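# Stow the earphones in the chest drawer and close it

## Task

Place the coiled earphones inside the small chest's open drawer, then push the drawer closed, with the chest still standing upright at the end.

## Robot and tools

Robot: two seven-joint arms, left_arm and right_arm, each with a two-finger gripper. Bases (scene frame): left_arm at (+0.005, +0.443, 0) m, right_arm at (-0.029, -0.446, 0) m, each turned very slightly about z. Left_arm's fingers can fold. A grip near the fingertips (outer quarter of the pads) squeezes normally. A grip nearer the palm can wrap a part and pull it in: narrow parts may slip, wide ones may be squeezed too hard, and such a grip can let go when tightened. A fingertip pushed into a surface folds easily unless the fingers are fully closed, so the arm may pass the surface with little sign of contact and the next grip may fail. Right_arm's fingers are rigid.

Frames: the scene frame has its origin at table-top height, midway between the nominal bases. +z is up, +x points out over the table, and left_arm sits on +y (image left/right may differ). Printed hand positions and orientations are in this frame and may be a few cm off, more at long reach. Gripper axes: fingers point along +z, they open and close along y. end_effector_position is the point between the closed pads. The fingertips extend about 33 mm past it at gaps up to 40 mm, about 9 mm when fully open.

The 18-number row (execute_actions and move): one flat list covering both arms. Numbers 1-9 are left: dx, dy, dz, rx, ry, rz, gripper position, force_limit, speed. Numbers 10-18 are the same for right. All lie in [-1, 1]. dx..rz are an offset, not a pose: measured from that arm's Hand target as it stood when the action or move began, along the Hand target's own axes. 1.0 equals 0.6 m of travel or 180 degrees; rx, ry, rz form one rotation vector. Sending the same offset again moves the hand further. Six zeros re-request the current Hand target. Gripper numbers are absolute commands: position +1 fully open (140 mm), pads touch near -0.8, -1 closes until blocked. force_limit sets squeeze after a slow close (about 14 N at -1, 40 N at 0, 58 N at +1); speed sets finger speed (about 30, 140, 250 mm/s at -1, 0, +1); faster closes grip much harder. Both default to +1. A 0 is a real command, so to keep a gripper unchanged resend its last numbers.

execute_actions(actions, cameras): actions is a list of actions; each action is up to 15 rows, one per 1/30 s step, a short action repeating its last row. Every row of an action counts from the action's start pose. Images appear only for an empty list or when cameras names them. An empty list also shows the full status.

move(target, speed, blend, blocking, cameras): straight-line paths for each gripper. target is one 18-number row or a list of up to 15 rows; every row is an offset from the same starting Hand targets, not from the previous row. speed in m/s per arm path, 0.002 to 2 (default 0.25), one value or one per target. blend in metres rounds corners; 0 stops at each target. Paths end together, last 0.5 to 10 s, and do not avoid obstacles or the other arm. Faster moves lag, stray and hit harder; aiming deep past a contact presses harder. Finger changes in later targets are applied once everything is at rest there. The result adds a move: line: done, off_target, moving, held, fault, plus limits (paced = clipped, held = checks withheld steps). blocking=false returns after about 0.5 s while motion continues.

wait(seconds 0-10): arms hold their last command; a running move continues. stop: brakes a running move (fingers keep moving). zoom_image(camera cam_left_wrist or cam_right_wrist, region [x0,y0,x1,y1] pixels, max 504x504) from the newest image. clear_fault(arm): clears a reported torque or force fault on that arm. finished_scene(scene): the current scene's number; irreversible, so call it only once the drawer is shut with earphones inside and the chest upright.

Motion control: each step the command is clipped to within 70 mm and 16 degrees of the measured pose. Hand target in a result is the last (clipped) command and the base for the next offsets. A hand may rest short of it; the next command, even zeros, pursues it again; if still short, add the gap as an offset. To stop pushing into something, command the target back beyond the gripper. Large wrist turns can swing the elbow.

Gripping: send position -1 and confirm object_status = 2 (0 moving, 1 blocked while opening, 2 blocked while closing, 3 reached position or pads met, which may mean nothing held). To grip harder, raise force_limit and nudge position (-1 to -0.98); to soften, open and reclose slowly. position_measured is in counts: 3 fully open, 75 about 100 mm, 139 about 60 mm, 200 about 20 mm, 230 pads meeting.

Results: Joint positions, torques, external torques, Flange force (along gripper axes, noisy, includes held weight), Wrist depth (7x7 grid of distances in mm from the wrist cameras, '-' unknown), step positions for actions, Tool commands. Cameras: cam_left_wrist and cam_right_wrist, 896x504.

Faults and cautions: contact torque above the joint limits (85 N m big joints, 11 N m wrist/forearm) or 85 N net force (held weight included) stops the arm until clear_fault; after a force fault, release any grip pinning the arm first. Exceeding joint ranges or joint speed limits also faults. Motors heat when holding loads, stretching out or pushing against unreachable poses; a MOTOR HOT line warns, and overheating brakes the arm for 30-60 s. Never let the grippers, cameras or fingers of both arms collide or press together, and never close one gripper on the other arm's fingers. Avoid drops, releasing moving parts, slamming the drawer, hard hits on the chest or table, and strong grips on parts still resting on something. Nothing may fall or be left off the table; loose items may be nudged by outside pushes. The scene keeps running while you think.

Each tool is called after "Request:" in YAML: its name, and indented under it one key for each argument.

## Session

Request:
execute_actions:
  actions: []

Scene clock: 0.00 s.
left_arm: end_effector_position=(+0.5821, +0.3609, +0.2792) position_measured=3 object_status=3 end_effector_quat_wxyz=(+0.513, +0.843, +0.145, -0.065) | right_arm: end_effector_position=(+0.4645, -0.4015, +0.2702) position_measured=3 object_status=3 end_effector_quat_wxyz=(+0.377, +0.000, +0.799, +0.469)
Joint positions: left_arm=[0.235 0.256 0.073 -1.901 -1.028 1.604 -1.215] | right_arm=[-0.33 -0.287 -0.127 -2.721 1.509 1.937 0.064]
Joint velocities: within noise
Joint torques (N m): no reading
External joint torques (N m): no reading
Flange force (N): no reading
Wrist depth (mm): cam_left_wrist=[276 - - - - - - / - 336 345 365 412 1996 - / - 376 328 304 - - - / - 124 362 331 - 134 - / - 107 415 379 990 126 96 / - 456 637 539 - - 97 / - 598 642 3007 888 917 -] | cam_right_wrist=[- - - - 547 2931 2599 / - - - - 3820 3112 2682 / - - - 2740 4002 3601 - / - 127 - 4848 4943 136 - / - 110 3317 - 6303 128 98 / - 109 3037 2966 3501 3361 - / - - 2898 2626 - 2448 -]
Hand target: left_arm +0.5821, +0.3609, +0.2792; +0.513, +0.843, +0.145, -0.065 | right_arm +0.4645, -0.4015, +0.2702; +0.377, +0.000, +0.799, +0.469
Tool commands: left_gripper/position=+1.0 left_gripper/force_limit=+1.0 left_gripper/speed=+1.0 right_gripper/position=+1.0 right_gripper/force_limit=+1.0 right_gripper/speed=+1.0

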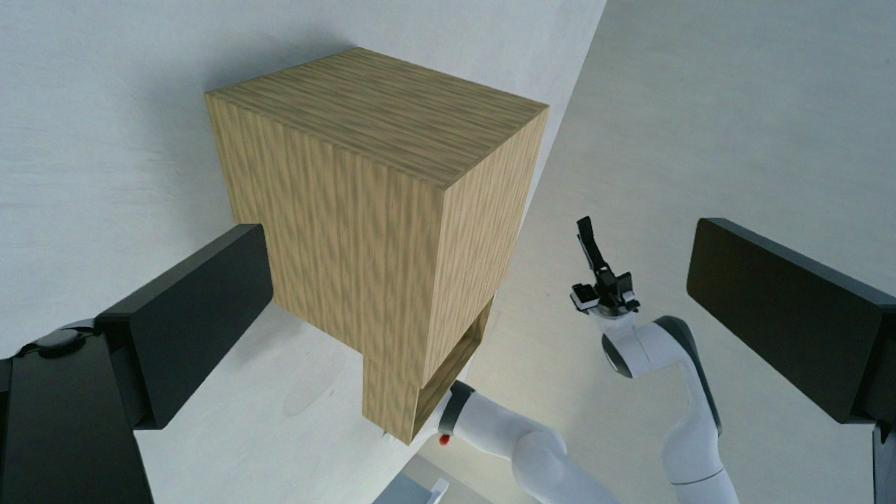

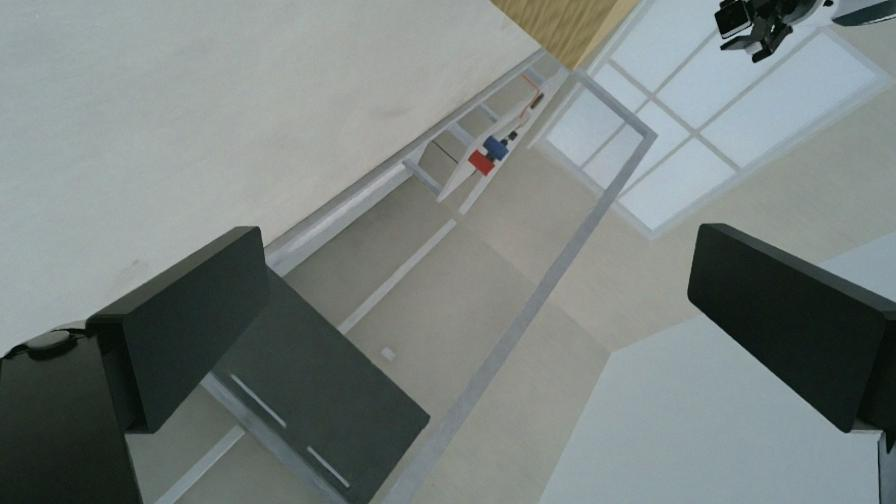

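Request:
move:
  target: [-0.494,0.031,-0.282,0.3315,0.1011,0,1,-1,0,0.2035,0.631,-0.12,0.320,0.257,0,1,-1,0]
  speed: 0.3
  cameras: ["all"]

Scene clock: 74.03 s.
left_arm: end_effector_position=(+0.3010, +0.4497, +0.4503) position_measured=3 object_status=3 end_effector_quat_wxyz=(+0.001, +0.986, +0.167, +0.001) | right_arm: end_effector_position=(+0.2011, -0.2013, +0.5001) position_measured=3 object_status=3 end_effector_quat_wxyz=(+0.001, -0.002, +1.000, +0.000)
Joint positions: left_arm=[0.351 -0.777 -0.199 -2.144 -0.144 1.38 -1.692] | right_arm=[-0.597 -0.969 0.62 -1.836 0.586 1.051 1.646]
Joint velocities: left_arm=[within noise] | right_arm=[0 0 0 0 0.001 0 0.006]
Joint torques (N m): left_arm=[0.04 -3.72 4.01 22.74 1.09 2.31 -0.11] | right_arm=[-0.59 13.18 -16.31 14.13 0.67 2.13 0.11]
External joint torques (N m): left_arm=[0.04 -0.36 0.35 0.35 0.22 -0.34 -0.11] | right_arm=[-0.64 -0.26 -0.11 -0.22 -0.05 -0.32 0.11]
Flange force (N): left_arm=[-0.9 -0.7 -1.7] | right_arm=[0.4 -0.1 0.3]
Wrist depth (mm): cam_left_wrist=[- - - - 521 502 365 / 536 - - 561 550 473 370 / 560 - - - 583 591 423 / - 131 563 - 615 134 445 / - 107 578 616 - 126 96 / - 94 441 458 - 689 97 / - - 358 349 - - -] | cam_right_wrist=[- - - - - 592 - / - - - - 624 - - / - - - - - - - / - 134 - - - 136 - / - 103 - - 536 145 102 / - 102 - - 524 512 - / - - - - - 538 -]
Hand target: left_arm +0.2999, +0.4501, +0.4502; +0.000, +0.986, +0.169, +0.000 | right_arm +0.2000, -0.2000, +0.5001; +0.001, +0.000, +1.000, +0.000
Off the commanded pose: left_arm 0.001 m, 0 deg | right_arm 0.002 m, 0 deg.
move: done; limits=paced

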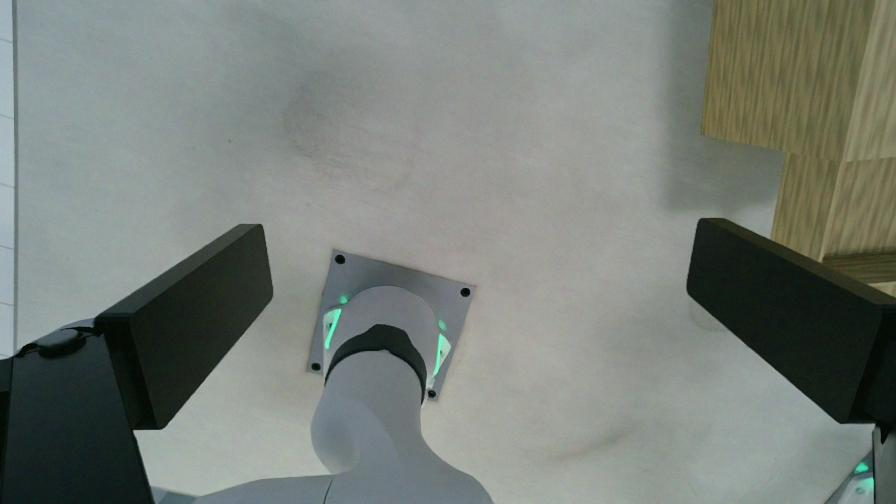

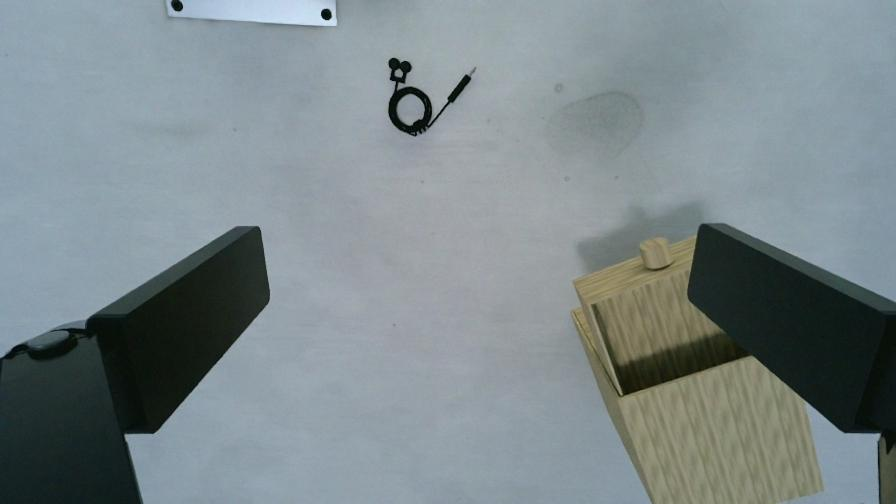

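Request:
zoom_image:
  camera: "cam_right_wrist"
  region: [360, 40, 500, 150]

Request:
zoom_image:
  camera: "cam_right_wrist"
  region: [550, 210, 850, 504]

Scaled by 3.600 from the camera's 896x504 image, which has a finer 1280x720 frame.

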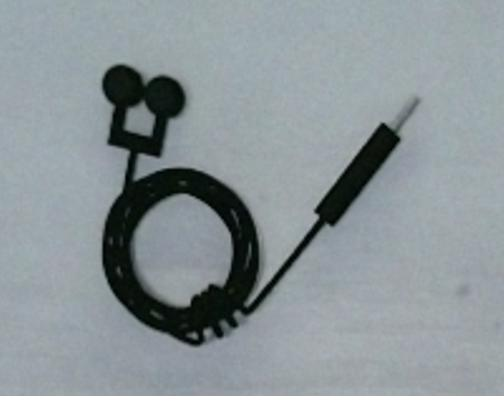

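Scaled by 1.680 from the camera's 896x504 image, which has a finer 1280x720 frame.

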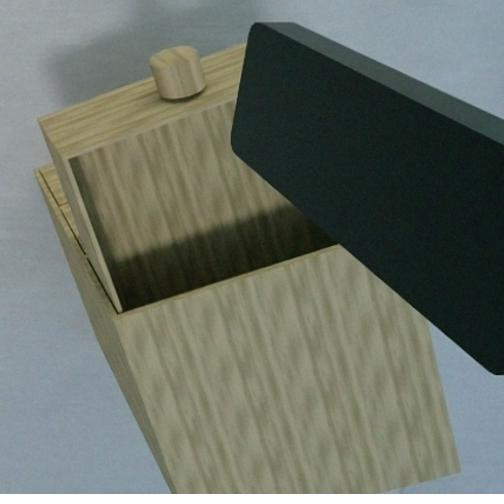

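Request:
move:
  target: [0,0,0,0,0,0,1,-1,0,0.075,-0.123,0.5,0,0,-0.322,0.2,-1,0]
  speed: 0.25
  cameras: ["cam_right_wrist"]

Scene clock: 144.67 s.
left_arm: end_effector_position=(+0.3009, +0.4500, +0.4502) position_measured=3 object_status=3 end_effector_quat_wxyz=(+0.001, +0.986, +0.167, +0.001) | right_arm: end_effector_position=(+0.1546, -0.2725, +0.2004) position_measured=104 object_status=3 end_effector_quat_wxyz=(+0.001, -0.481, +0.877, +0.002)
Joint positions: left_arm=[0.353 -0.777 -0.2 -2.144 -0.144 1.379 -1.692] | right_arm=[0.151 -1.178 0.566 -2.895 0.531 1.753 0.823]
Joint velocities: left_arm=[within noise] | right_arm=[0 0 0.001 -0.001 0 0.001 -0.006]
Joint torques (N m): left_arm=[0.06 -3.81 4.05 22.68 0.97 2.31 -0.05] | right_arm=[0.43 6.53 -10.94 20.82 0.4 2.66 -0.2]
External joint torques (N m): left_arm=[0.05 -0.54 0.36 0.32 0.1 -0.34 -0.05] | right_arm=[0.45 0.76 -0.58 -0.68 -0.35 0.18 -0.2]
Flange force (N): left_arm=[-1.5 -0.8 -1.3] | right_arm=[0.3 -2.3 1.1]
Wrist depth (mm): cam_left_wrist=[- 513 - - 524 481 365 / 550 553 537 553 - 542 368 / - - - 582 - 593 420 / - 124 - 600 - 134 446 / - 106 548 594 - 126 97 / - 99 430 561 689 - 97 / - 723 355 380 - - -] | cam_right_wrist=[- - - - - - - / - - - - - - - / - - - - - - - / - - 158 - 164 - - / - - 113 - - 108 - / - - - - - - - / - - - - - - -]
Hand target: left_arm +0.2999, +0.4501, +0.4502; +0.000, +0.986, +0.169, +0.000 | right_arm +0.1554, -0.2736, +0.2000; +0.001, -0.484, +0.875, +0.000
Off the commanded pose: left_arm 0.001 m, 0 deg | right_arm 0.001 m, 0 deg.
move: done
Images, in order (width x height): cam_right_wrist 896x504.

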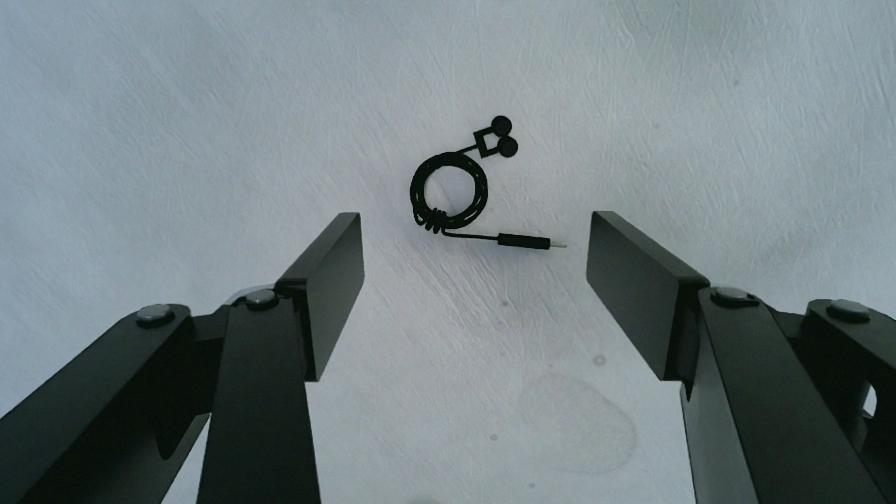

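Request:
move:
  target: [0,0,0,0,0,0,1,-1,0,-0.0092,-0.0122,0.19,0,0,0,0.1,-1,0]
  speed: 0.2
  cameras: ["cam_right_wrist"]

Scene clock: 175.60 s.
left_arm: end_effector_position=(+0.3009, +0.4500, +0.4502) position_measured=3 object_status=3 end_effector_quat_wxyz=(+0.001, +0.986, +0.167, +0.001) | right_arm: end_effector_position=(+0.1657, -0.2727, +0.0864) position_measured=117 object_status=3 end_effector_quat_wxyz=(-0.004, -0.482, +0.876, -0.003)
Joint positions: left_arm=[0.353 -0.777 -0.2 -2.144 -0.144 1.379 -1.692] | right_arm=[-0.028 -1.111 1.023 -3.027 0.969 1.964 0.617]
Joint velocities: left_arm=[within noise] | right_arm=[0 0 0 0.002 0 -0.001 -0.008]
Joint torques (N m): left_arm=[0.04 -3.86 4.13 22.7 0.97 2.29 -0.09] | right_arm=[-0.62 5.75 -13.1 14.63 0.84 2.17 -0.36]
External joint torques (N m): left_arm=[-0.01 -0.53 0.4 0.32 0.09 -0.37 -0.09] | right_arm=[-0.68 -0.69 0.1 -0.37 0.16 -0.32 -0.36]
Flange force (N): left_arm=[-1.5 -0.7 -1.4] | right_arm=[1.6 -1.3 -1.3]
Wrist depth (mm): cam_left_wrist=[- - - - 503 484 366 / 596 544 - - - 482 374 / - 586 - - - 556 425 / - 124 - - 632 134 442 / - 107 586 609 - 126 96 / - 94 442 451 - - 97 / - - 355 344 - 802 -] | cam_right_wrist=[202 - - - - - - / - - - - - - - / 227 - - - - - - / 239 - 137 222 149 - - / - 90 104 - - - - / - - - - - - - / - - - - - - -]
Hand target: left_arm +0.2999, +0.4501, +0.4502; +0.000, +0.986, +0.169, +0.000 | right_arm +0.1646, -0.2727, +0.0860; +0.001, -0.484, +0.875, +0.000
Off the commanded pose: left_arm 0.001 m, 0 deg | right_arm 0.001 m, 1 deg.
joint sent to its limit (right arm) — joint 4 (elbow), lower limit, where the elbow is as bent as it goes. The joint targets still meet the commanded pose.
move: done
Images, in order (width x height): cam_right_wrist 896x504.

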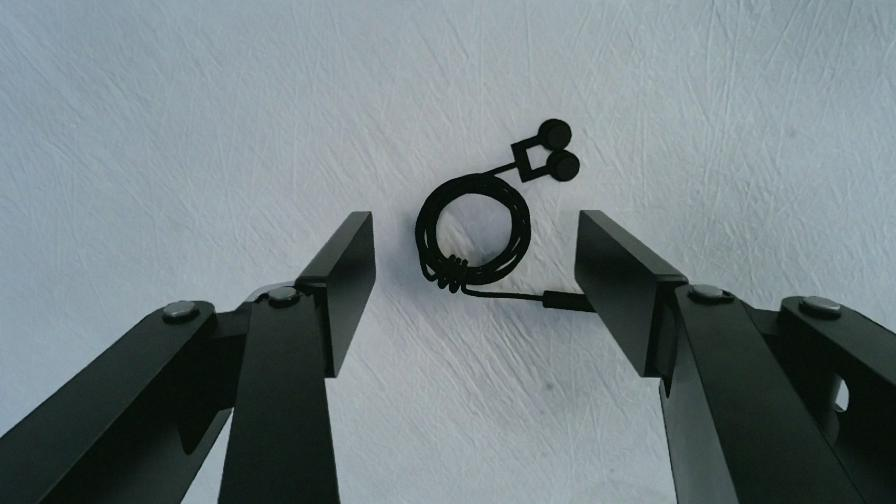

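Request:
move:
  target: [0,0,0,0,0,0,1,-1,0,-0.0125,0.005,0.0667,0,0,0,0.1,-1,0]
  speed: 0.12
  cameras: ["cam_right_wrist"]

Scene clock: 193.70 s.
left_arm: end_effector_position=(+0.3009, +0.4500, +0.4502) position_measured=3 object_status=3 end_effector_quat_wxyz=(+0.001, +0.986, +0.167, +0.001) | right_arm: end_effector_position=(+0.1669, -0.2649, +0.0463) position_measured=117 object_status=3 end_effector_quat_wxyz=(+0.000, -0.483, +0.876, -0.002)
Joint positions: left_arm=[0.353 -0.777 -0.2 -2.144 -0.144 1.379 -1.692] | right_arm=[-0.116 -1.093 1.255 -3.027 1.198 2.012 0.541]
Joint velocities: left_arm=[within noise] | right_arm=[-0.001 0.001 0 0 0.001 -0.003 -0.005]
Joint torques (N m): left_arm=[-0.03 -3.81 4.03 22.72 0.97 2.31 -0.02] | right_arm=[-0.62 6.97 -14.44 10.31 0.84 2.19 -0.34]
External joint torques (N m): left_arm=[-0.06 -0.46 0.29 0.32 0.09 -0.35 -0.02] | right_arm=[-0.62 -0.78 0.06 -0.44 0.17 -0.33 -0.34]
Flange force (N): left_arm=[-1.3 -0.6 -1.4] | right_arm=[0.8 -1.9 -0.8]
Wrist depth (mm): cam_left_wrist=[516 - 525 - 508 506 364 / - - 547 550 - 474 369 / - 560 - - - - 425 / - 124 - - - 133 444 / - 114 586 609 - 126 97 / - 94 439 604 693 - 97 / - - 353 363 765 740 -] | cam_right_wrist=[- - - - - - 167 / - 177 - - - - - / - - - 175 - - - / 195 195 138 - 149 - - / - 90 115 202 - - - / - - 219 - - - - / - - - - - - -]
Hand target: left_arm +0.2999, +0.4501, +0.4502; +0.000, +0.986, +0.169, +0.000 | right_arm +0.1661, -0.2647, +0.0460; +0.001, -0.484, +0.875, +0.000
Off the commanded pose: left_arm 0.001 m, 0 deg | right_arm 0.001 m, 0 deg.
joint sent to its limit (right arm) — joint 4 (elbow), lower limit, where the elbow is as bent as it goes. The joint targets still meet the commanded pose.
move: done
Images, in order (width x height): cam_right_wrist 896x504.

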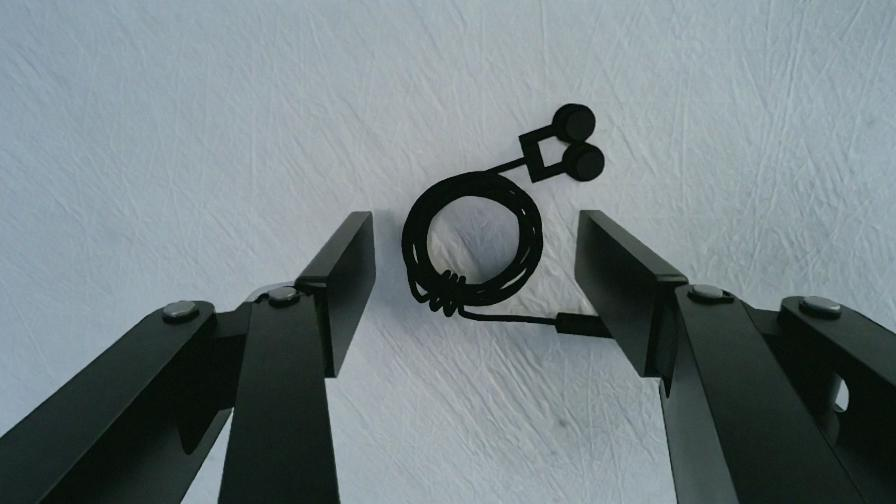

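Request:
move:
  target:
    - [0,0,0,0,0,0,1,-1,0,0,0,0.0283,0,0,0,0.1,-1,-1]
    - [0,0,0,0,0,0,1,-1,0,0,0,0.0283,0,0,0,-1,-1,-1]
  speed: 0.04
  cameras: ["cam_right_wrist"]

Scene clock: 227.90 s.
left_arm: end_effector_position=(+0.3009, +0.4500, +0.4502) position_measured=3 object_status=3 end_effector_quat_wxyz=(+0.001, +0.986, +0.167, +0.001) | right_arm: end_effector_position=(+0.1642, -0.2621, +0.0299) position_measured=185 object_status=0 end_effector_quat_wxyz=(-0.001, -0.484, +0.875, +0.003)
Joint positions: left_arm=[0.353 -0.777 -0.2 -2.144 -0.144 1.379 -1.692] | right_arm=[-0.151 -1.08 1.341 -3.024 1.287 2.026 0.506]
Joint torques (N m): left_arm=[-0.01 -3.81 4.06 22.72 0.97 2.28 -0.01] | right_arm=[-1.96 8.19 -11.55 6.15 0.75 3.74 -0.19]
External joint torques (N m): left_arm=[-0.03 -0.4 0.36 0.27 0.1 -0.38 -0.01] | right_arm=[-1.97 -0.06 3.26 -3.02 0.08 1.23 -0.19]
Flange force (N): left_arm=[-1.2 -0.8 -1.4] | right_arm=[-4.3 -8.9 22.7]
Wrist depth (mm): cam_left_wrist=[- - 534 - - 500 365 / 534 - 557 548 - 485 374 / - 558 - 574 - - 426 / - 124 609 613 - 134 442 / - 114 574 612 - 125 96 / - 673 445 471 - - 97 / - 730 357 342 - - -] | cam_right_wrist=[- - - - - - - / - - - - 148 - - / 165 - - - - - - / - - 175 147 158 - - / - - 92 167 91 94 - / - - - - - - - / - - - - - - -]
Hand target: left_arm +0.2999, +0.4501, +0.4502; +0.000, +0.986, +0.169, +0.000 | right_arm +0.1661, -0.2647, +0.0290; +0.001, -0.484, +0.875, +0.000
Off the commanded pose: left_arm 0.001 m, 0 deg | right_arm 0.003 m, 0 deg.
joint sent to its limit (right arm) — joint 4 (elbow), lower limit, where the elbow is as bent as it goes. The joint targets still meet the commanded pose.
move: done
Images, in order (width x height): cam_right_wrist 896x504.

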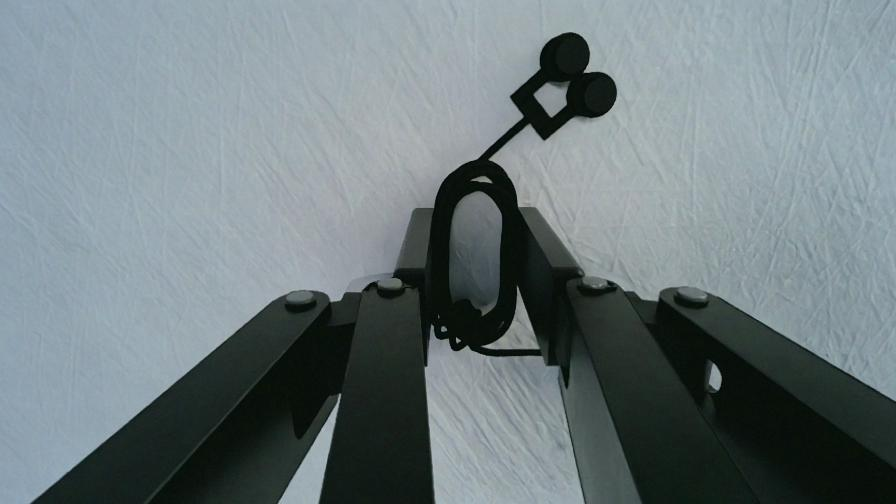

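Request:
move:
  target:
    - [0,0,0,0,0,0,1,-1,0,0,0,-0.005,0,0,0,-1,-1,-1]
  speed: 0.03
  cameras: ["cam_right_wrist"]

Scene clock: 235.60 s.
left_arm: end_effector_position=(+0.3009, +0.4500, +0.4502) position_measured=3 object_status=3 end_effector_quat_wxyz=(+0.001, +0.986, +0.167, +0.001) | right_arm: end_effector_position=(+0.1671, -0.2633, +0.0321) position_measured=186 object_status=2 end_effector_quat_wxyz=(+0.003, -0.483, +0.876, +0.001)
Joint positions: left_arm=[0.353 -0.777 -0.2 -2.144 -0.144 1.379 -1.692] | right_arm=[-0.151 -1.091 1.336 -3.026 1.284 2.024 0.506]
Joint torques (N m): left_arm=[0.05 -3.79 4.02 22.65 0.97 2.29 -0.1] | right_arm=[0.43 7.58 -15.47 8.36 0.27 2.18 -0.05]
External joint torques (N m): left_arm=[0.05 -0.35 0.32 0.18 0.09 -0.37 -0.1] | right_arm=[0.48 -0.76 -0.62 -0.77 -0.41 -0.35 -0.05]
Flange force (N): left_arm=[-1.2 -0.6 -1.1] | right_arm=[6.5 3.8 -8.5]
Wrist depth (mm): cam_left_wrist=[- - 520 - - 478 364 / 547 - 555 - - 517 370 / - - - 613 - - 424 / - 124 603 579 642 134 441 / - 107 567 621 646 126 96 / - 99 446 505 - - 97 / - 682 353 346 - - -] | cam_right_wrist=[- - - 152 - - - / - - - 159 - - - / - - 170 157 - - 167 / - - - 147 122 - - / - - 91 166 91 94 - / - - - 199 - - - / - - - - - - -]
Hand target: left_arm +0.2999, +0.4501, +0.4502; +0.000, +0.986, +0.169, +0.000 | right_arm +0.1661, -0.2647, +0.0320; +0.001, -0.484, +0.875, +0.000
Off the commanded pose: left_arm 0.001 m, 0 deg | right_arm 0.002 m, 0 deg.
joint sent to its limit (right arm) — joint 4 (elbow), lower limit, where the elbow is as bent as it goes. The joint targets still meet the commanded pose.
move: done
Images, in order (width x height): cam_right_wrist 896x504.

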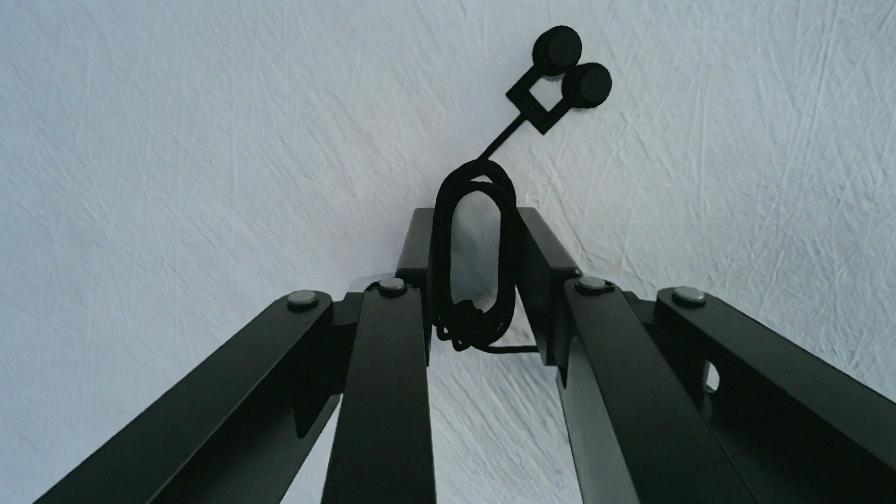

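Request:
execute_actions:
  actions:
    - [[0,0,0,0,0,0,1,-1,0,0,0,0,0,0,0,-0.98,-1,-1]]
  cameras: ["cam_right_wrist"]

Request:
wait:
  seconds: 0.7

Scene clock: 246.10 s.
left_arm: end_effector_position=(+0.3009, +0.4500, +0.4502) position_measured=3 object_status=3 end_effector_quat_wxyz=(+0.001, +0.986, +0.167, +0.001) | right_arm: end_effector_position=(+0.1672, -0.2633, +0.0322) position_measured=216 object_status=2 end_effector_quat_wxyz=(+0.003, -0.483, +0.876, +0.001)
Joint positions: left_arm=[0.353 -0.777 -0.2 -2.144 -0.144 1.379 -1.692] | right_arm=[-0.151 -1.092 1.335 -3.026 1.284 2.024 0.506]
Joint torques (N m): left_arm=[0.01 -3.76 4.05 22.69 0.97 2.29 -0.12] | right_arm=[0.33 7.63 -15.46 8.39 0.4 2.16 -0.08]
External joint torques (N m): left_arm=[0.04 -0.24 0.38 0.19 0.1 -0.37 -0.12] | right_arm=[0.33 -0.68 -0.63 -0.76 -0.27 -0.36 -0.08]
Flange force (N): left_arm=[-0.9 -0.6 -1.3] | right_arm=[5.8 2.9 -7.4]
Wrist depth (mm): cam_left_wrist=[- - - 526 521 504 367 / - 526 - 538 538 541 370 / - - - 594 - 580 424 / 600 135 610 601 - 134 443 / - 114 638 618 - 126 96 / - 99 501 477 669 - 97 / - - 386 343 721 - -] | cam_right_wrist=[- - - 150 - - - / - - - - - - - / - - - - - - - / - - - 136 - - - / - - 87 99 91 186 - / - - - - - - - / - - - - - - -]
Hand target: left_arm +0.2999, +0.4501, +0.4502; +0.000, +0.986, +0.169, +0.000 | right_arm +0.1661, -0.2647, +0.0320; +0.001, -0.484, +0.875, +0.000
Off the commanded pose: left_arm 0.001 m, 0 deg | right_arm 0.002 m, 0 deg.
joint sent to its limit (right arm) — joint 4 (elbow), lower limit, where the elbow is as bent as it goes. The joint targets still meet the commanded pose.
Step readings (end_effector_position of left_arm | right_arm):
0: (+0.3009, +0.4500, +0.4502) | (+0.1670, -0.2633, +0.0321)
1: (+0.3009, +0.4500, +0.4502) | (+0.1670, -0.2633, +0.0321)
2: (+0.3009, +0.4500, +0.4502) | (+0.1670, -0.2633, +0.0321)
4: (+0.3009, +0.4500, +0.4502) | (+0.1670, -0.2633, +0.0321)
8: (+0.3009, +0.4500, +0.4502) | (+0.1671, -0.2633, +0.0321)
15: (+0.3009, +0.4500, +0.4502) | (+0.1672, -0.2633, +0.0322)
Images, in order (width x height): cam_right_wrist 896x504.

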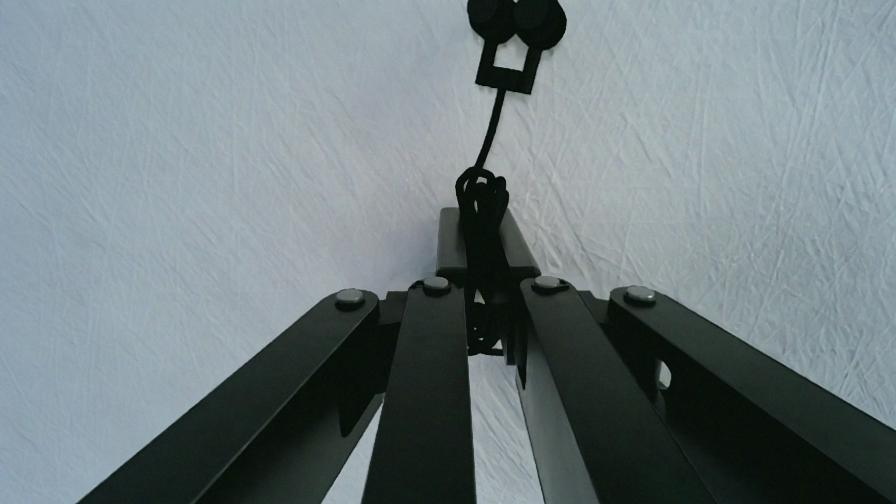

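Scene clock: 246.80 s.
left_arm: end_effector_position=(+0.3009, +0.4500, +0.4502) position_measured=3 object_status=3 end_effector_quat_wxyz=(+0.001, +0.986, +0.167, +0.001) | right_arm: end_effector_position=(+0.1672, -0.2633, +0.0322) position_measured=216 object_status=2 end_effector_quat_wxyz=(+0.003, -0.483, +0.876, +0.001)
Joint positions: left_arm=[0.353 -0.777 -0.2 -2.144 -0.144 1.379 -1.692] | right_arm=[-0.151 -1.092 1.335 -3.026 1.284 2.024 0.506]
Joint torques (N m): left_arm=[0.03 -3.81 4.01 22.68 0.95 2.28 -0.06] | right_arm=[0.34 7.64 -15.46 8.4 0.41 2.18 -0.04]
External joint torques (N m): left_arm=[-0.02 -0.29 0.22 0.18 0.07 -0.38 -0.06] | right_arm=[0.33 -0.7 -0.63 -0.75 -0.26 -0.35 -0.04]
Flange force (N): left_arm=[-1.1 -0.4 -1.2] | right_arm=[5.9 3.1 -7.4]
Wrist depth (mm): cam_left_wrist=[515 521 512 - - 470 366 / 560 556 - 547 555 480 373 / - 580 584 572 568 - 422 / - 125 - - 607 134 445 / - 107 562 629 642 127 96 / - 94 449 597 - - 97 / - 705 353 356 - - -] | cam_right_wrist=[- - - - 149 - - / - - - - - 156 158 / - 172 - - - - - / - 177 - 136 - - - / - - 87 99 91 - - / - - - - - - - / - - - - - - -]
Hand target: left_arm +0.2999, +0.4501, +0.4502; +0.000, +0.986, +0.169, +0.000 | right_arm +0.1661, -0.2647, +0.0320; +0.001, -0.484, +0.875, +0.000
Tool commands: left_gripper/position=+1.0 left_gripper/force_limit=-1.0 left_gripper/speed=+0.0 right_gripper/position=-0.98 right_gripper/force_limit=-1.0 right_gripper/speed=-1.0
Off the commanded pose: left_arm 0.001 m, 0 deg | right_arm 0.002 m, 0 deg.
wait: 0.70 s; at rest by 0.17 s

Request:
move:
  target:
    - [0,0,0,0,0,0,1,-1,0,0,0,-0.25,0,0,0,-0.98,-1,-1]
    - [0,0,0,0,0,0,1,-1,0,-0.26,-0.005,-0.5467,0,0,0.09,-0.98,-1,-1]
    - [0,0,0,0,0,0,1,-1,0,-0.5763,-0.011,-0.5467,0,0,0.2,-0.98,-1,-1]
  speed: [0.12,0.2,0.2]
  blend: [0.03,0.05,0]
  cameras: ["cam_right_wrist"]

Scene clock: 314.30 s.
left_arm: end_effector_position=(+0.3009, +0.4500, +0.4502) position_measured=3 object_status=3 end_effector_quat_wxyz=(+0.001, +0.986, +0.167, +0.001) | right_arm: end_effector_position=(+0.3560, +0.0236, +0.3609) position_measured=216 object_status=2 end_effector_quat_wxyz=(+0.002, -0.193, +0.981, -0.001)
Joint positions: left_arm=[0.353 -0.777 -0.2 -2.144 -0.144 1.379 -1.692] | right_arm=[-1.173 -0.957 1.329 -1.443 0.966 1.304 1.518]
Joint velocities: left_arm=[within noise] | right_arm=[0.001 0 0.001 -0.001 0 0 0.005]
Joint torques (N m): left_arm=[0.06 -3.76 4.05 22.65 0.97 2.29 -0.08] | right_arm=[-0.55 32.13 -25.01 11.11 0.77 2.1 0.13]
External joint torques (N m): left_arm=[0.08 -0.2 0.38 0.11 0.09 -0.37 -0.08] | right_arm=[-0.57 -0.09 -0.52 -0.23 0 -0.35 0.13]
Flange force (N): left_arm=[-0.9 -0.7 -1.1] | right_arm=[-0.3 -0.3 -0.8]
Wrist depth (mm): cam_left_wrist=[- 516 - - - 517 365 / - 530 - 555 - 534 370 / - - - 591 563 586 421 / - 124 638 - 609 134 445 / - 114 555 594 - 125 96 / - 99 444 487 734 - 97 / - - 371 346 707 - -] | cam_right_wrist=[- - - - - - - / - - - 278 276 - - / - - 335 342 350 - - / - - - 141 357 - - / - - 87 99 91 - - / - - - - - - - / - - - - - - -]
Hand target: left_arm +0.2999, +0.4501, +0.4502; +0.000, +0.986, +0.169, +0.000 | right_arm +0.3550, +0.0245, +0.3605; +0.001, -0.190, +0.982, +0.000
Off the commanded pose: left_arm 0.001 m, 0 deg | right_arm 0.001 m, 0 deg.
move: done
Images, in order (width x height): cam_right_wrist 896x504.

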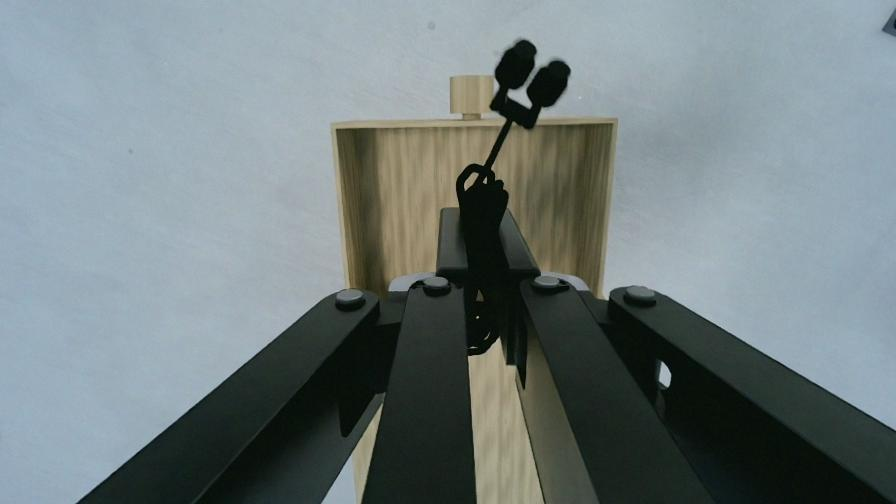

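Request:
move:
  target:
    - [0,0,0,0,0,0,1,-1,0,-0.0267,-0.0083,0,0,0,0.2056,-0.98,-1,-1]
  speed: 0.2
  cameras: ["cam_right_wrist"]

Scene clock: 331.77 s.
left_arm: end_effector_position=(+0.3009, +0.4500, +0.4502) position_measured=3 object_status=3 end_effector_quat_wxyz=(+0.001, +0.986, +0.167, +0.001) | right_arm: end_effector_position=(+0.3725, +0.0252, +0.3606) position_measured=216 object_status=2 end_effector_quat_wxyz=(+0.002, +0.129, +0.992, +0.000)
Joint positions: left_arm=[0.353 -0.777 -0.2 -2.144 -0.144 1.379 -1.692] | right_arm=[-1.274 -1.061 1.267 -1.376 1.093 1.217 2.124]
Joint velocities: left_arm=[within noise] | right_arm=[-0.002 -0.001 0 -0.001 -0.001 0.001 0.006]
Joint torques (N m): left_arm=[-0.05 -3.84 4.09 22.69 0.97 2.31 -0.07] | right_arm=[-0.51 36.04 -25.92 7.7 0.69 2.11 0.17]
External joint torques (N m): left_arm=[-0.04 -0.48 0.43 0.29 0.1 -0.35 -0.07] | right_arm=[-0.52 0.23 -0.78 -0.29 -0.13 -0.34 0.17]
Flange force (N): left_arm=[-1.4 -0.8 -1.3] | right_arm=[0.1 -0.9 -1.1]
Wrist depth (mm): cam_left_wrist=[520 - 516 - - 489 365 / - - 558 - - 495 372 / - - 590 - 578 616 427 / - 125 606 609 - 134 448 / - 115 526 606 678 126 96 / - 106 479 471 - - 97 / - - 354 348 736 - -] | cam_right_wrist=[- - - - 286 - - / - - - 330 327 - - / - - 353 343 344 283 - / - - - 142 295 289 - / - - 87 99 92 305 - / - - - - - - - / - - - - - - -]
Hand target: left_arm +0.2999, +0.4501, +0.4502; +0.000, +0.986, +0.169, +0.000 | right_arm +0.3717, +0.0259, +0.3605; +0.001, +0.131, +0.991, +0.000
Off the commanded pose: left_arm 0.001 m, 0 deg | right_arm 0.001 m, 0 deg.
move: done
Images, in order (width x height): cam_right_wrist 896x504.

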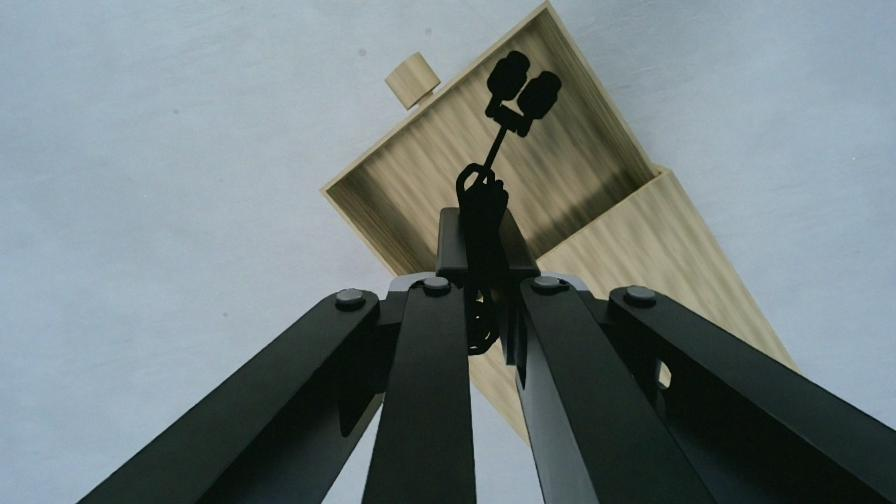

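Request:
move:
  target:
    - [0,0,0,0,0,0,1,-1,0,-0.0131,0.0103,0.02,0,0,0,-0.98,-1,-1]
    - [0,0,0,0,0,0,1,-1,0,-0.0131,0.0103,0.192,0,0,0,-0.98,-1,-1]
  speed: 0.1
  blend: [0.008,0]
  cameras: ["cam_right_wrist"]

Scene clock: 348.80 s.
left_arm: end_effector_position=(+0.3009, +0.4500, +0.4502) position_measured=3 object_status=3 end_effector_quat_wxyz=(+0.001, +0.986, +0.167, +0.001) | right_arm: end_effector_position=(+0.3807, +0.0283, +0.2453) position_measured=216 object_status=2 end_effector_quat_wxyz=(+0.000, +0.135, +0.991, -0.002)
Joint positions: left_arm=[0.353 -0.777 -0.2 -2.144 -0.144 1.379 -1.692] | right_arm=[-1.2 -1.204 1.355 -1.612 1.184 1.383 2.066]
Joint velocities: left_arm=[within noise] | right_arm=[0.001 -0.001 0 0.002 0.001 0.003 -0.005]
Joint torques (N m): left_arm=[0.08 -3.77 4 22.63 0.99 2.29 -0.06] | right_arm=[0.47 35.48 -30.06 6.36 0.96 2.55 -0.22]
External joint torques (N m): left_arm=[0.04 -0.37 0.25 0.21 0.11 -0.36 -0.06] | right_arm=[0.41 0.11 -0.87 -1.19 0.11 0.12 -0.21]
Flange force (N): left_arm=[-1.2 -0.6 -1.2] | right_arm=[3.8 -7.0 1.9]
Wrist depth (mm): cam_left_wrist=[- - - 530 518 503 365 / - - - 562 - 519 373 / - - 598 584 594 568 420 / - 125 607 603 633 134 427 / - 107 590 648 662 126 96 / - 99 442 476 709 - 97 / - 736 354 342 743 - -] | cam_right_wrist=[- - 167 173 208 159 - / 371 - - 219 218 188 - / - - 234 229 229 223 - / - - 226 146 240 234 169 / - - 87 99 92 177 179 / - - - - - - 186 / - - - - - - -]
Hand target: left_arm +0.2999, +0.4501, +0.4502; +0.000, +0.986, +0.169, +0.000 | right_arm +0.3810, +0.0299, +0.2454; +0.001, +0.131, +0.991, +0.000
Off the commanded pose: left_arm 0.001 m, 0 deg | right_arm 0.002 m, 1 deg.
move: done; blend cut to 0.0078 m at target 1
Images, in order (width x height): cam_right_wrist 896x504.

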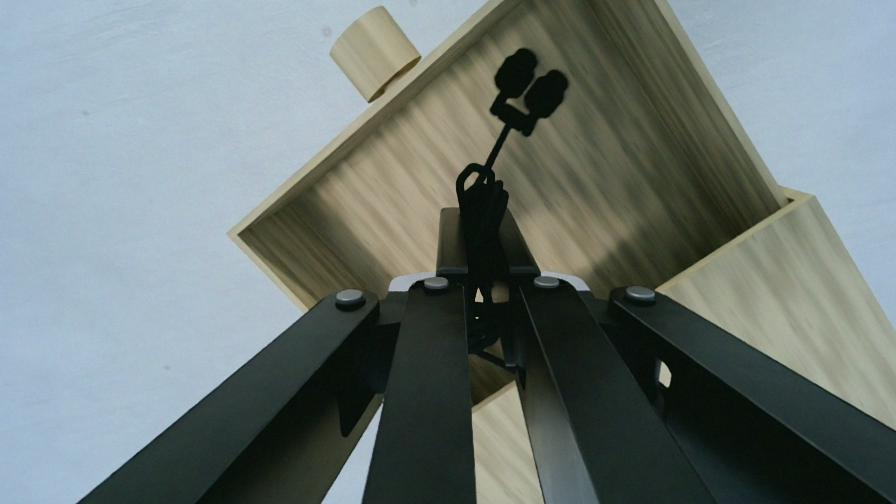

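Request:
move:
  target:
    - [0,0,0,0,0,0,1,-1,0,0,0,0.0883,0,0,0,-0.98,-1,-1]
  speed: 0.08
  cameras: ["cam_right_wrist"]

Scene clock: 363.40 s.
left_arm: end_effector_position=(+0.3009, +0.4500, +0.4502) position_measured=3 object_status=3 end_effector_quat_wxyz=(+0.001, +0.986, +0.167, +0.001) | right_arm: end_effector_position=(+0.3806, +0.0285, +0.1925) position_measured=216 object_status=2 end_effector_quat_wxyz=(+0.000, +0.135, +0.991, -0.002)
Joint positions: left_arm=[0.353 -0.777 -0.2 -2.144 -0.144 1.379 -1.692] | right_arm=[-1.172 -1.261 1.412 -1.696 1.238 1.457 2.042]
Joint velocities: left_arm=[within noise] | right_arm=[0 -0.001 -0.001 0 -0.001 0.004 -0.005]
Joint torques (N m): left_arm=[0.02 -3.83 4.02 22.71 0.95 2.28 -0.08] | right_arm=[0.41 35.02 -31.23 5.82 1 2.61 -0.14]
External joint torques (N m): left_arm=[0.03 -0.3 0.31 0.21 0.08 -0.38 -0.08] | right_arm=[0.42 -0.05 -0.79 -1.12 0.14 0.17 -0.14]
Flange force (N): left_arm=[-1.0 -0.5 -1.3] | right_arm=[3.5 -6.2 1.3]
Wrist depth (mm): cam_left_wrist=[- 519 525 538 - 478 364 / 547 - 547 - - 509 371 / - - 586 561 - 567 424 / - 124 613 - - 134 444 / - 107 583 618 655 125 96 / - 99 425 479 - - 97 / - - 370 355 765 - -] | cam_right_wrist=[- - 119 148 159 141 108 / - - 123 170 168 165 119 / - - 178 177 177 175 136 / - 156 188 147 185 184 165 / - 141 87 99 92 190 123 / - - - - - - 125 / - - - - - - -]
Hand target: left_arm +0.2999, +0.4501, +0.4502; +0.000, +0.986, +0.169, +0.000 | right_arm +0.3811, +0.0300, +0.1924; +0.001, +0.131, +0.991, +0.000
Off the commanded pose: left_arm 0.001 m, 0 deg | right_arm 0.002 m, 0 deg.
move: done
Images, in order (width x height): cam_right_wrist 896x504.

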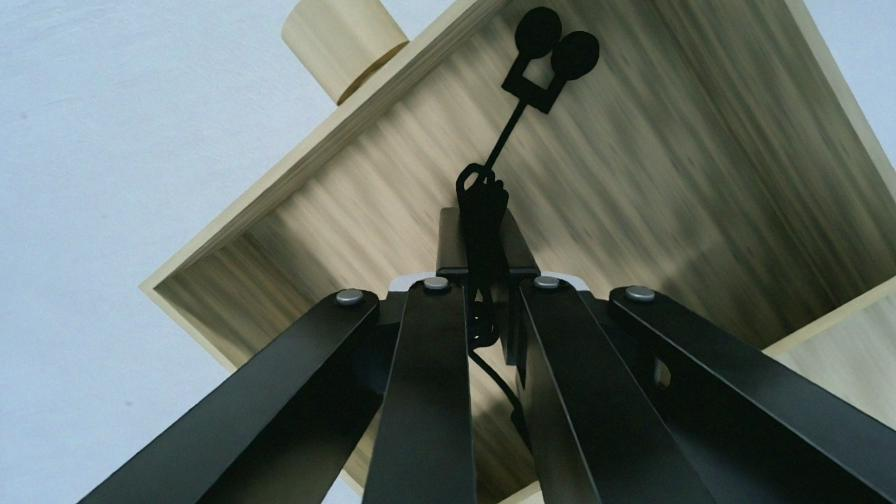

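Request:
move:
  target:
    - [0,0,0,0,0,0,1,-1,0,0,0,0,0,0,0,-0.08,-1,-0.6]
    - [0,0,0,0,0,0,1,-1,0,0,0,-0.05,0,0,0,-0.08,-1,-0.6]
  speed: 0.06
  cameras: ["cam_right_wrist"]

Scene clock: 374.00 s.
left_arm: end_effector_position=(+0.3009, +0.4500, +0.4502) position_measured=3 object_status=3 end_effector_quat_wxyz=(+0.001, +0.986, +0.167, +0.001) | right_arm: end_effector_position=(+0.3813, +0.0314, +0.2219) position_measured=139 object_status=3 end_effector_quat_wxyz=(+0.001, +0.128, +0.992, +0.003)
Joint positions: left_arm=[0.353 -0.777 -0.2 -2.144 -0.144 1.379 -1.692] | right_arm=[-1.184 -1.229 1.38 -1.655 1.214 1.424 2.043]
Joint velocities: left_arm=[within noise] | right_arm=[0 0 0 0.001 0 -0.004 0]
Joint torques (N m): left_arm=[0.03 -3.77 4.05 22.69 0.98 2.3 -0.05] | right_arm=[-0.59 35.31 -31 7.03 0.48 2.08 0.13]
External joint torques (N m): left_arm=[0.02 -0.37 0.37 0.22 0.1 -0.36 -0.05] | right_arm=[-0.58 0.1 -1.15 -0.32 -0.39 -0.38 0.13]
Flange force (N): left_arm=[-1.2 -0.8 -1.2] | right_arm=[0.0 -1.2 -2.1]
Wrist depth (mm): cam_left_wrist=[- 522 531 529 - 518 364 / - 518 540 557 567 518 371 / - 548 565 579 580 - 422 / 619 131 - 597 - 133 436 / - 107 566 622 - 134 96 / - 99 454 513 715 - 97 / - - 353 358 747 770 -] | cam_right_wrist=[- - 146 173 188 145 - / - - 161 199 196 164 - / - - 207 205 205 202 155 / - 166 198 214 167 213 147 / - 87 99 230 227 - 152 / - - - 238 168 - - / - - - 179 174 - -]
Hand target: left_arm +0.2999, +0.4501, +0.4502; +0.000, +0.986, +0.169, +0.000 | right_arm +0.3811, +0.0299, +0.2224; +0.001, +0.131, +0.991, +0.000
Off the commanded pose: left_arm 0.001 m, 0 deg | right_arm 0.002 m, 0 deg.
move: done
Images, in order (width x height): cam_right_wrist 896x504.

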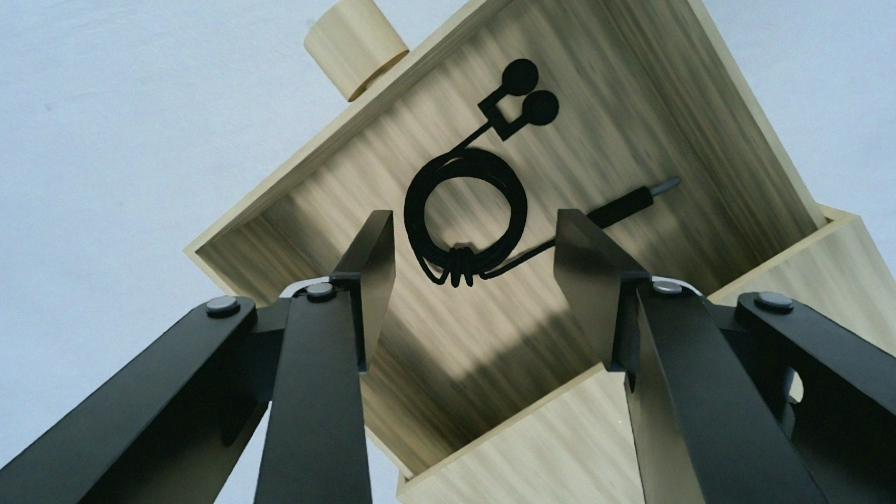

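Request:
move:
  target:
    - [0,0,0,0,0,0,1,-1,0,0,0,-0.115,0,0,0,-0.08,-1,-0.6]
  speed: 0.2

Request:
move:
  target:
    - [0,0,0,0,0,0,1,-1,0,0.1885,-0.1182,0,0,0,-0.212,-1,-1,0]
    - [0,0,0,0,0,0,1,-1,0,0.1885,-0.1182,0.165,0,0,-0.212,-1,-1,0]
  speed: 0.2
  cameras: ["cam_right_wrist"]

Scene clock: 398.47 s.
left_arm: end_effector_position=(+0.3009, +0.4500, +0.4502) position_measured=3 object_status=3 end_effector_quat_wxyz=(+0.001, +0.986, +0.167, +0.001) | right_arm: end_effector_position=(+0.3814, +0.0313, +0.2918) position_measured=139 object_status=3 end_effector_quat_wxyz=(+0.001, +0.128, +0.992, +0.003)
Joint positions: left_arm=[0.353 -0.777 -0.2 -2.144 -0.144 1.379 -1.692] | right_arm=[-1.233 -1.148 1.318 -1.521 1.152 1.324 2.079]
Joint velocities: left_arm=[within noise] | right_arm=[-0.001 0 0.001 0.002 0.002 -0.003 0.005]
Joint torques (N m): left_arm=[0 -3.76 4.08 22.71 0.95 2.29 -0.06] | right_arm=[-0.59 35.32 -28.72 7.63 0.54 2.12 0.11]
External joint torques (N m): left_arm=[0.01 -0.29 0.37 0.22 0.08 -0.37 -0.06] | right_arm=[-0.73 -0.44 -0.93 -0.35 -0.33 -0.34 0.11]
Flange force (N): left_arm=[-1.0 -0.7 -1.3] | right_arm=[-0.1 -1.2 -0.8]
Wrist depth (mm): cam_left_wrist=[524 - - - - 459 366 / - 546 551 - - 518 373 / - - - 590 570 579 424 / 609 131 597 - 642 134 440 / - 107 560 630 - 126 96 / - 94 441 446 695 - 97 / - - 355 346 732 - -] | cam_right_wrist=[- - 395 247 248 - - / - - 238 264 264 - - / 426 - 278 276 275 228 - / - - 133 292 147 219 - / - - 99 300 232 - - / - - - 248 246 - - / - - - 530 263 - -]
Hand target: left_arm +0.2999, +0.4501, +0.4502; +0.000, +0.986, +0.169, +0.000 | right_arm +0.3810, +0.0299, +0.2914; +0.001, +0.131, +0.991, +0.000
Off the commanded pose: left_arm 0.001 m, 0 deg | right_arm 0.002 m, 1 deg.
move: done

Scene clock: 402.33 s.
left_arm: end_effector_position=(+0.3009, +0.4500, +0.4502) position_measured=3 object_status=3 end_effector_quat_wxyz=(+0.001, +0.986, +0.167, +0.001) | right_arm: end_effector_position=(+0.2529, -0.0102, +0.1926) position_measured=233 object_status=3 end_effector_quat_wxyz=(+0.000, -0.197, +0.980, -0.002)
Joint positions: left_arm=[0.353 -0.777 -0.2 -2.144 -0.144 1.379 -1.692] | right_arm=[-0.712 -1.196 1.313 -2.105 1.117 1.551 1.417]
Joint velocities: left_arm=[within noise] | right_arm=[0.001 -0.001 -0.001 -0.001 0.001 0.004 -0.003]
Joint torques (N m): left_arm=[0.01 -3.83 4.09 22.68 0.98 2.29 -0.05] | right_arm=[-0.06 23.46 -29.14 9.15 0.94 2.59 -0.26]
External joint torques (N m): left_arm=[0.03 -0.38 0.42 0.22 0.11 -0.37 -0.05] | right_arm=[-0.17 0.09 -0.61 -1.2 0.13 0.15 -0.27]
Flange force (N): left_arm=[-1.2 -0.9 -1.2] | right_arm=[3.4 -3.3 1.0]
Wrist depth (mm): cam_left_wrist=[522 - 520 - - 460 365 / 550 - 556 - - 491 371 / - - - - 598 574 422 / - 131 - - - 134 430 / - 107 633 580 - 125 97 / - 100 434 485 - - 97 / - 758 353 343 - - -] | cam_right_wrist=[- - - - - - - / - 319 - - - - - / 334 - - - - - - / 353 - - 121 - - - / - - 87 93 92 - - / - - - - - - - / - - - - - - -]
Hand target: left_arm +0.2999, +0.4501, +0.4502; +0.000, +0.986, +0.169, +0.000 | right_arm +0.2534, -0.0091, +0.1922; +0.001, -0.200, +0.980, +0.000
Off the commanded pose: left_arm 0.001 m, 0 deg | right_arm 0.001 m, 0 deg.
move: done
Images, in order (width x height): cam_right_wrist 896x504.

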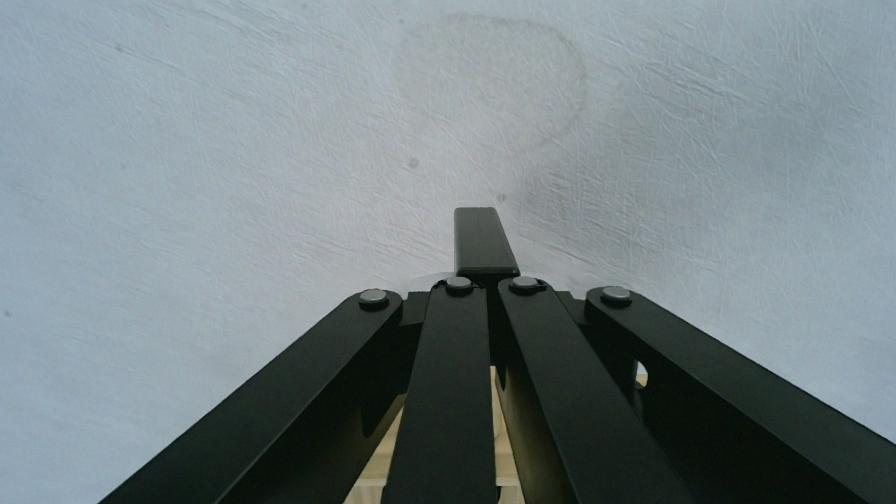

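Request:
move:
  target:
    - [0,0,0,0,0,0,1,-1,0,-0.083,0,0,0,0,0,-1,-1,0]
  speed: 0.05
  cameras: ["cam_right_wrist"]

Request:
zoom_image:
  camera: "cam_right_wrist"
  region: [230, 210, 700, 504]

Scene clock: 414.20 s.
left_arm: end_effector_position=(+0.3009, +0.4500, +0.4502) position_measured=3 object_status=3 end_effector_quat_wxyz=(+0.001, +0.986, +0.167, +0.001) | right_arm: end_effector_position=(+0.2981, +0.0084, +0.1919) position_measured=233 object_status=3 end_effector_quat_wxyz=(-0.001, -0.197, +0.980, -0.002)
Joint positions: left_arm=[0.353 -0.777 -0.2 -2.144 -0.144 1.379 -1.692] | right_arm=[-0.871 -1.167 1.381 -1.964 1.122 1.559 1.411]
Joint torques (N m): left_arm=[0 -3.8 4.06 22.67 0.95 2.31 -0.06] | right_arm=[-0.91 27.42 -29.56 10.01 1 2.69 -0.22]
External joint torques (N m): left_arm=[0 -0.25 0.35 0.2 0.08 -0.34 -0.06] | right_arm=[-0.87 0.6 -0.31 -0.15 0.21 0.25 -0.22]
Flange force (N): left_arm=[-0.9 -0.6 -1.2] | right_arm=[-2.3 -1.0 -0.2]
Wrist depth (mm): cam_left_wrist=[- 512 - 510 - 478 364 / - - 566 551 - 541 371 / - - 593 583 624 574 422 / - 130 622 - - 134 429 / - 107 561 633 - 125 97 / - 99 447 604 652 - 97 / - 713 354 364 - 730 -] | cam_right_wrist=[- - - 294 - - - / - - - - - - - / - - - - - - - / - - - 120 - - - / - - 87 92 91 - - / - - - - - - - / - - - - - - -]
Hand target: left_arm +0.2999, +0.4501, +0.4502; +0.000, +0.986, +0.169, +0.000 | right_arm +0.2992, +0.0104, +0.1923; +0.001, -0.200, +0.980, +0.000
Off the commanded pose: left_arm 0.001 m, 0 deg | right_arm 0.002 m, 0 deg.
move: done
Images, in order (width x height): cam_right_wrist 896x504.

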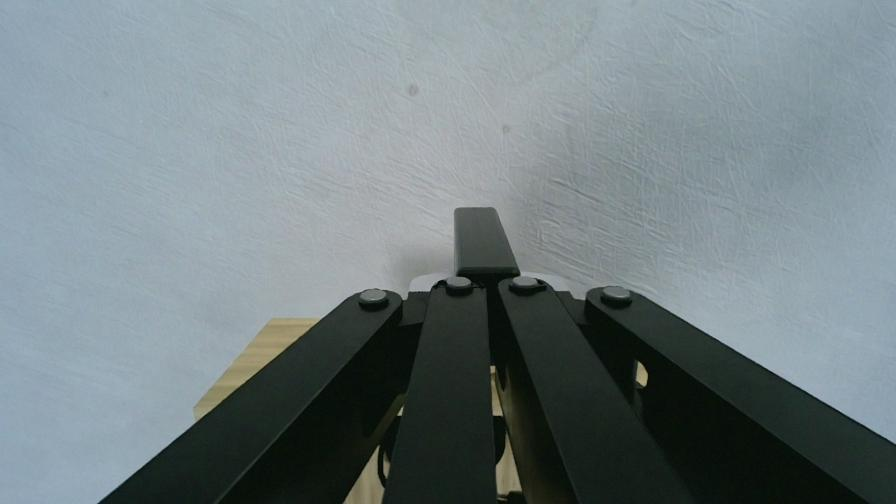

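Scaled by 1.072 from the camera's 896x504 image, which has a finer 1280x720 frame.

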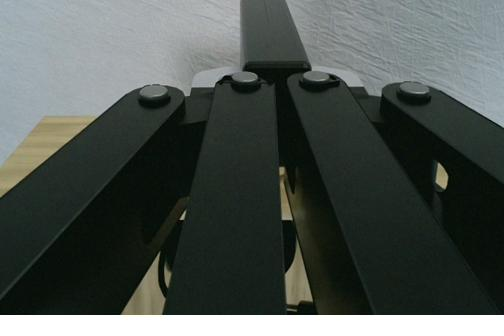

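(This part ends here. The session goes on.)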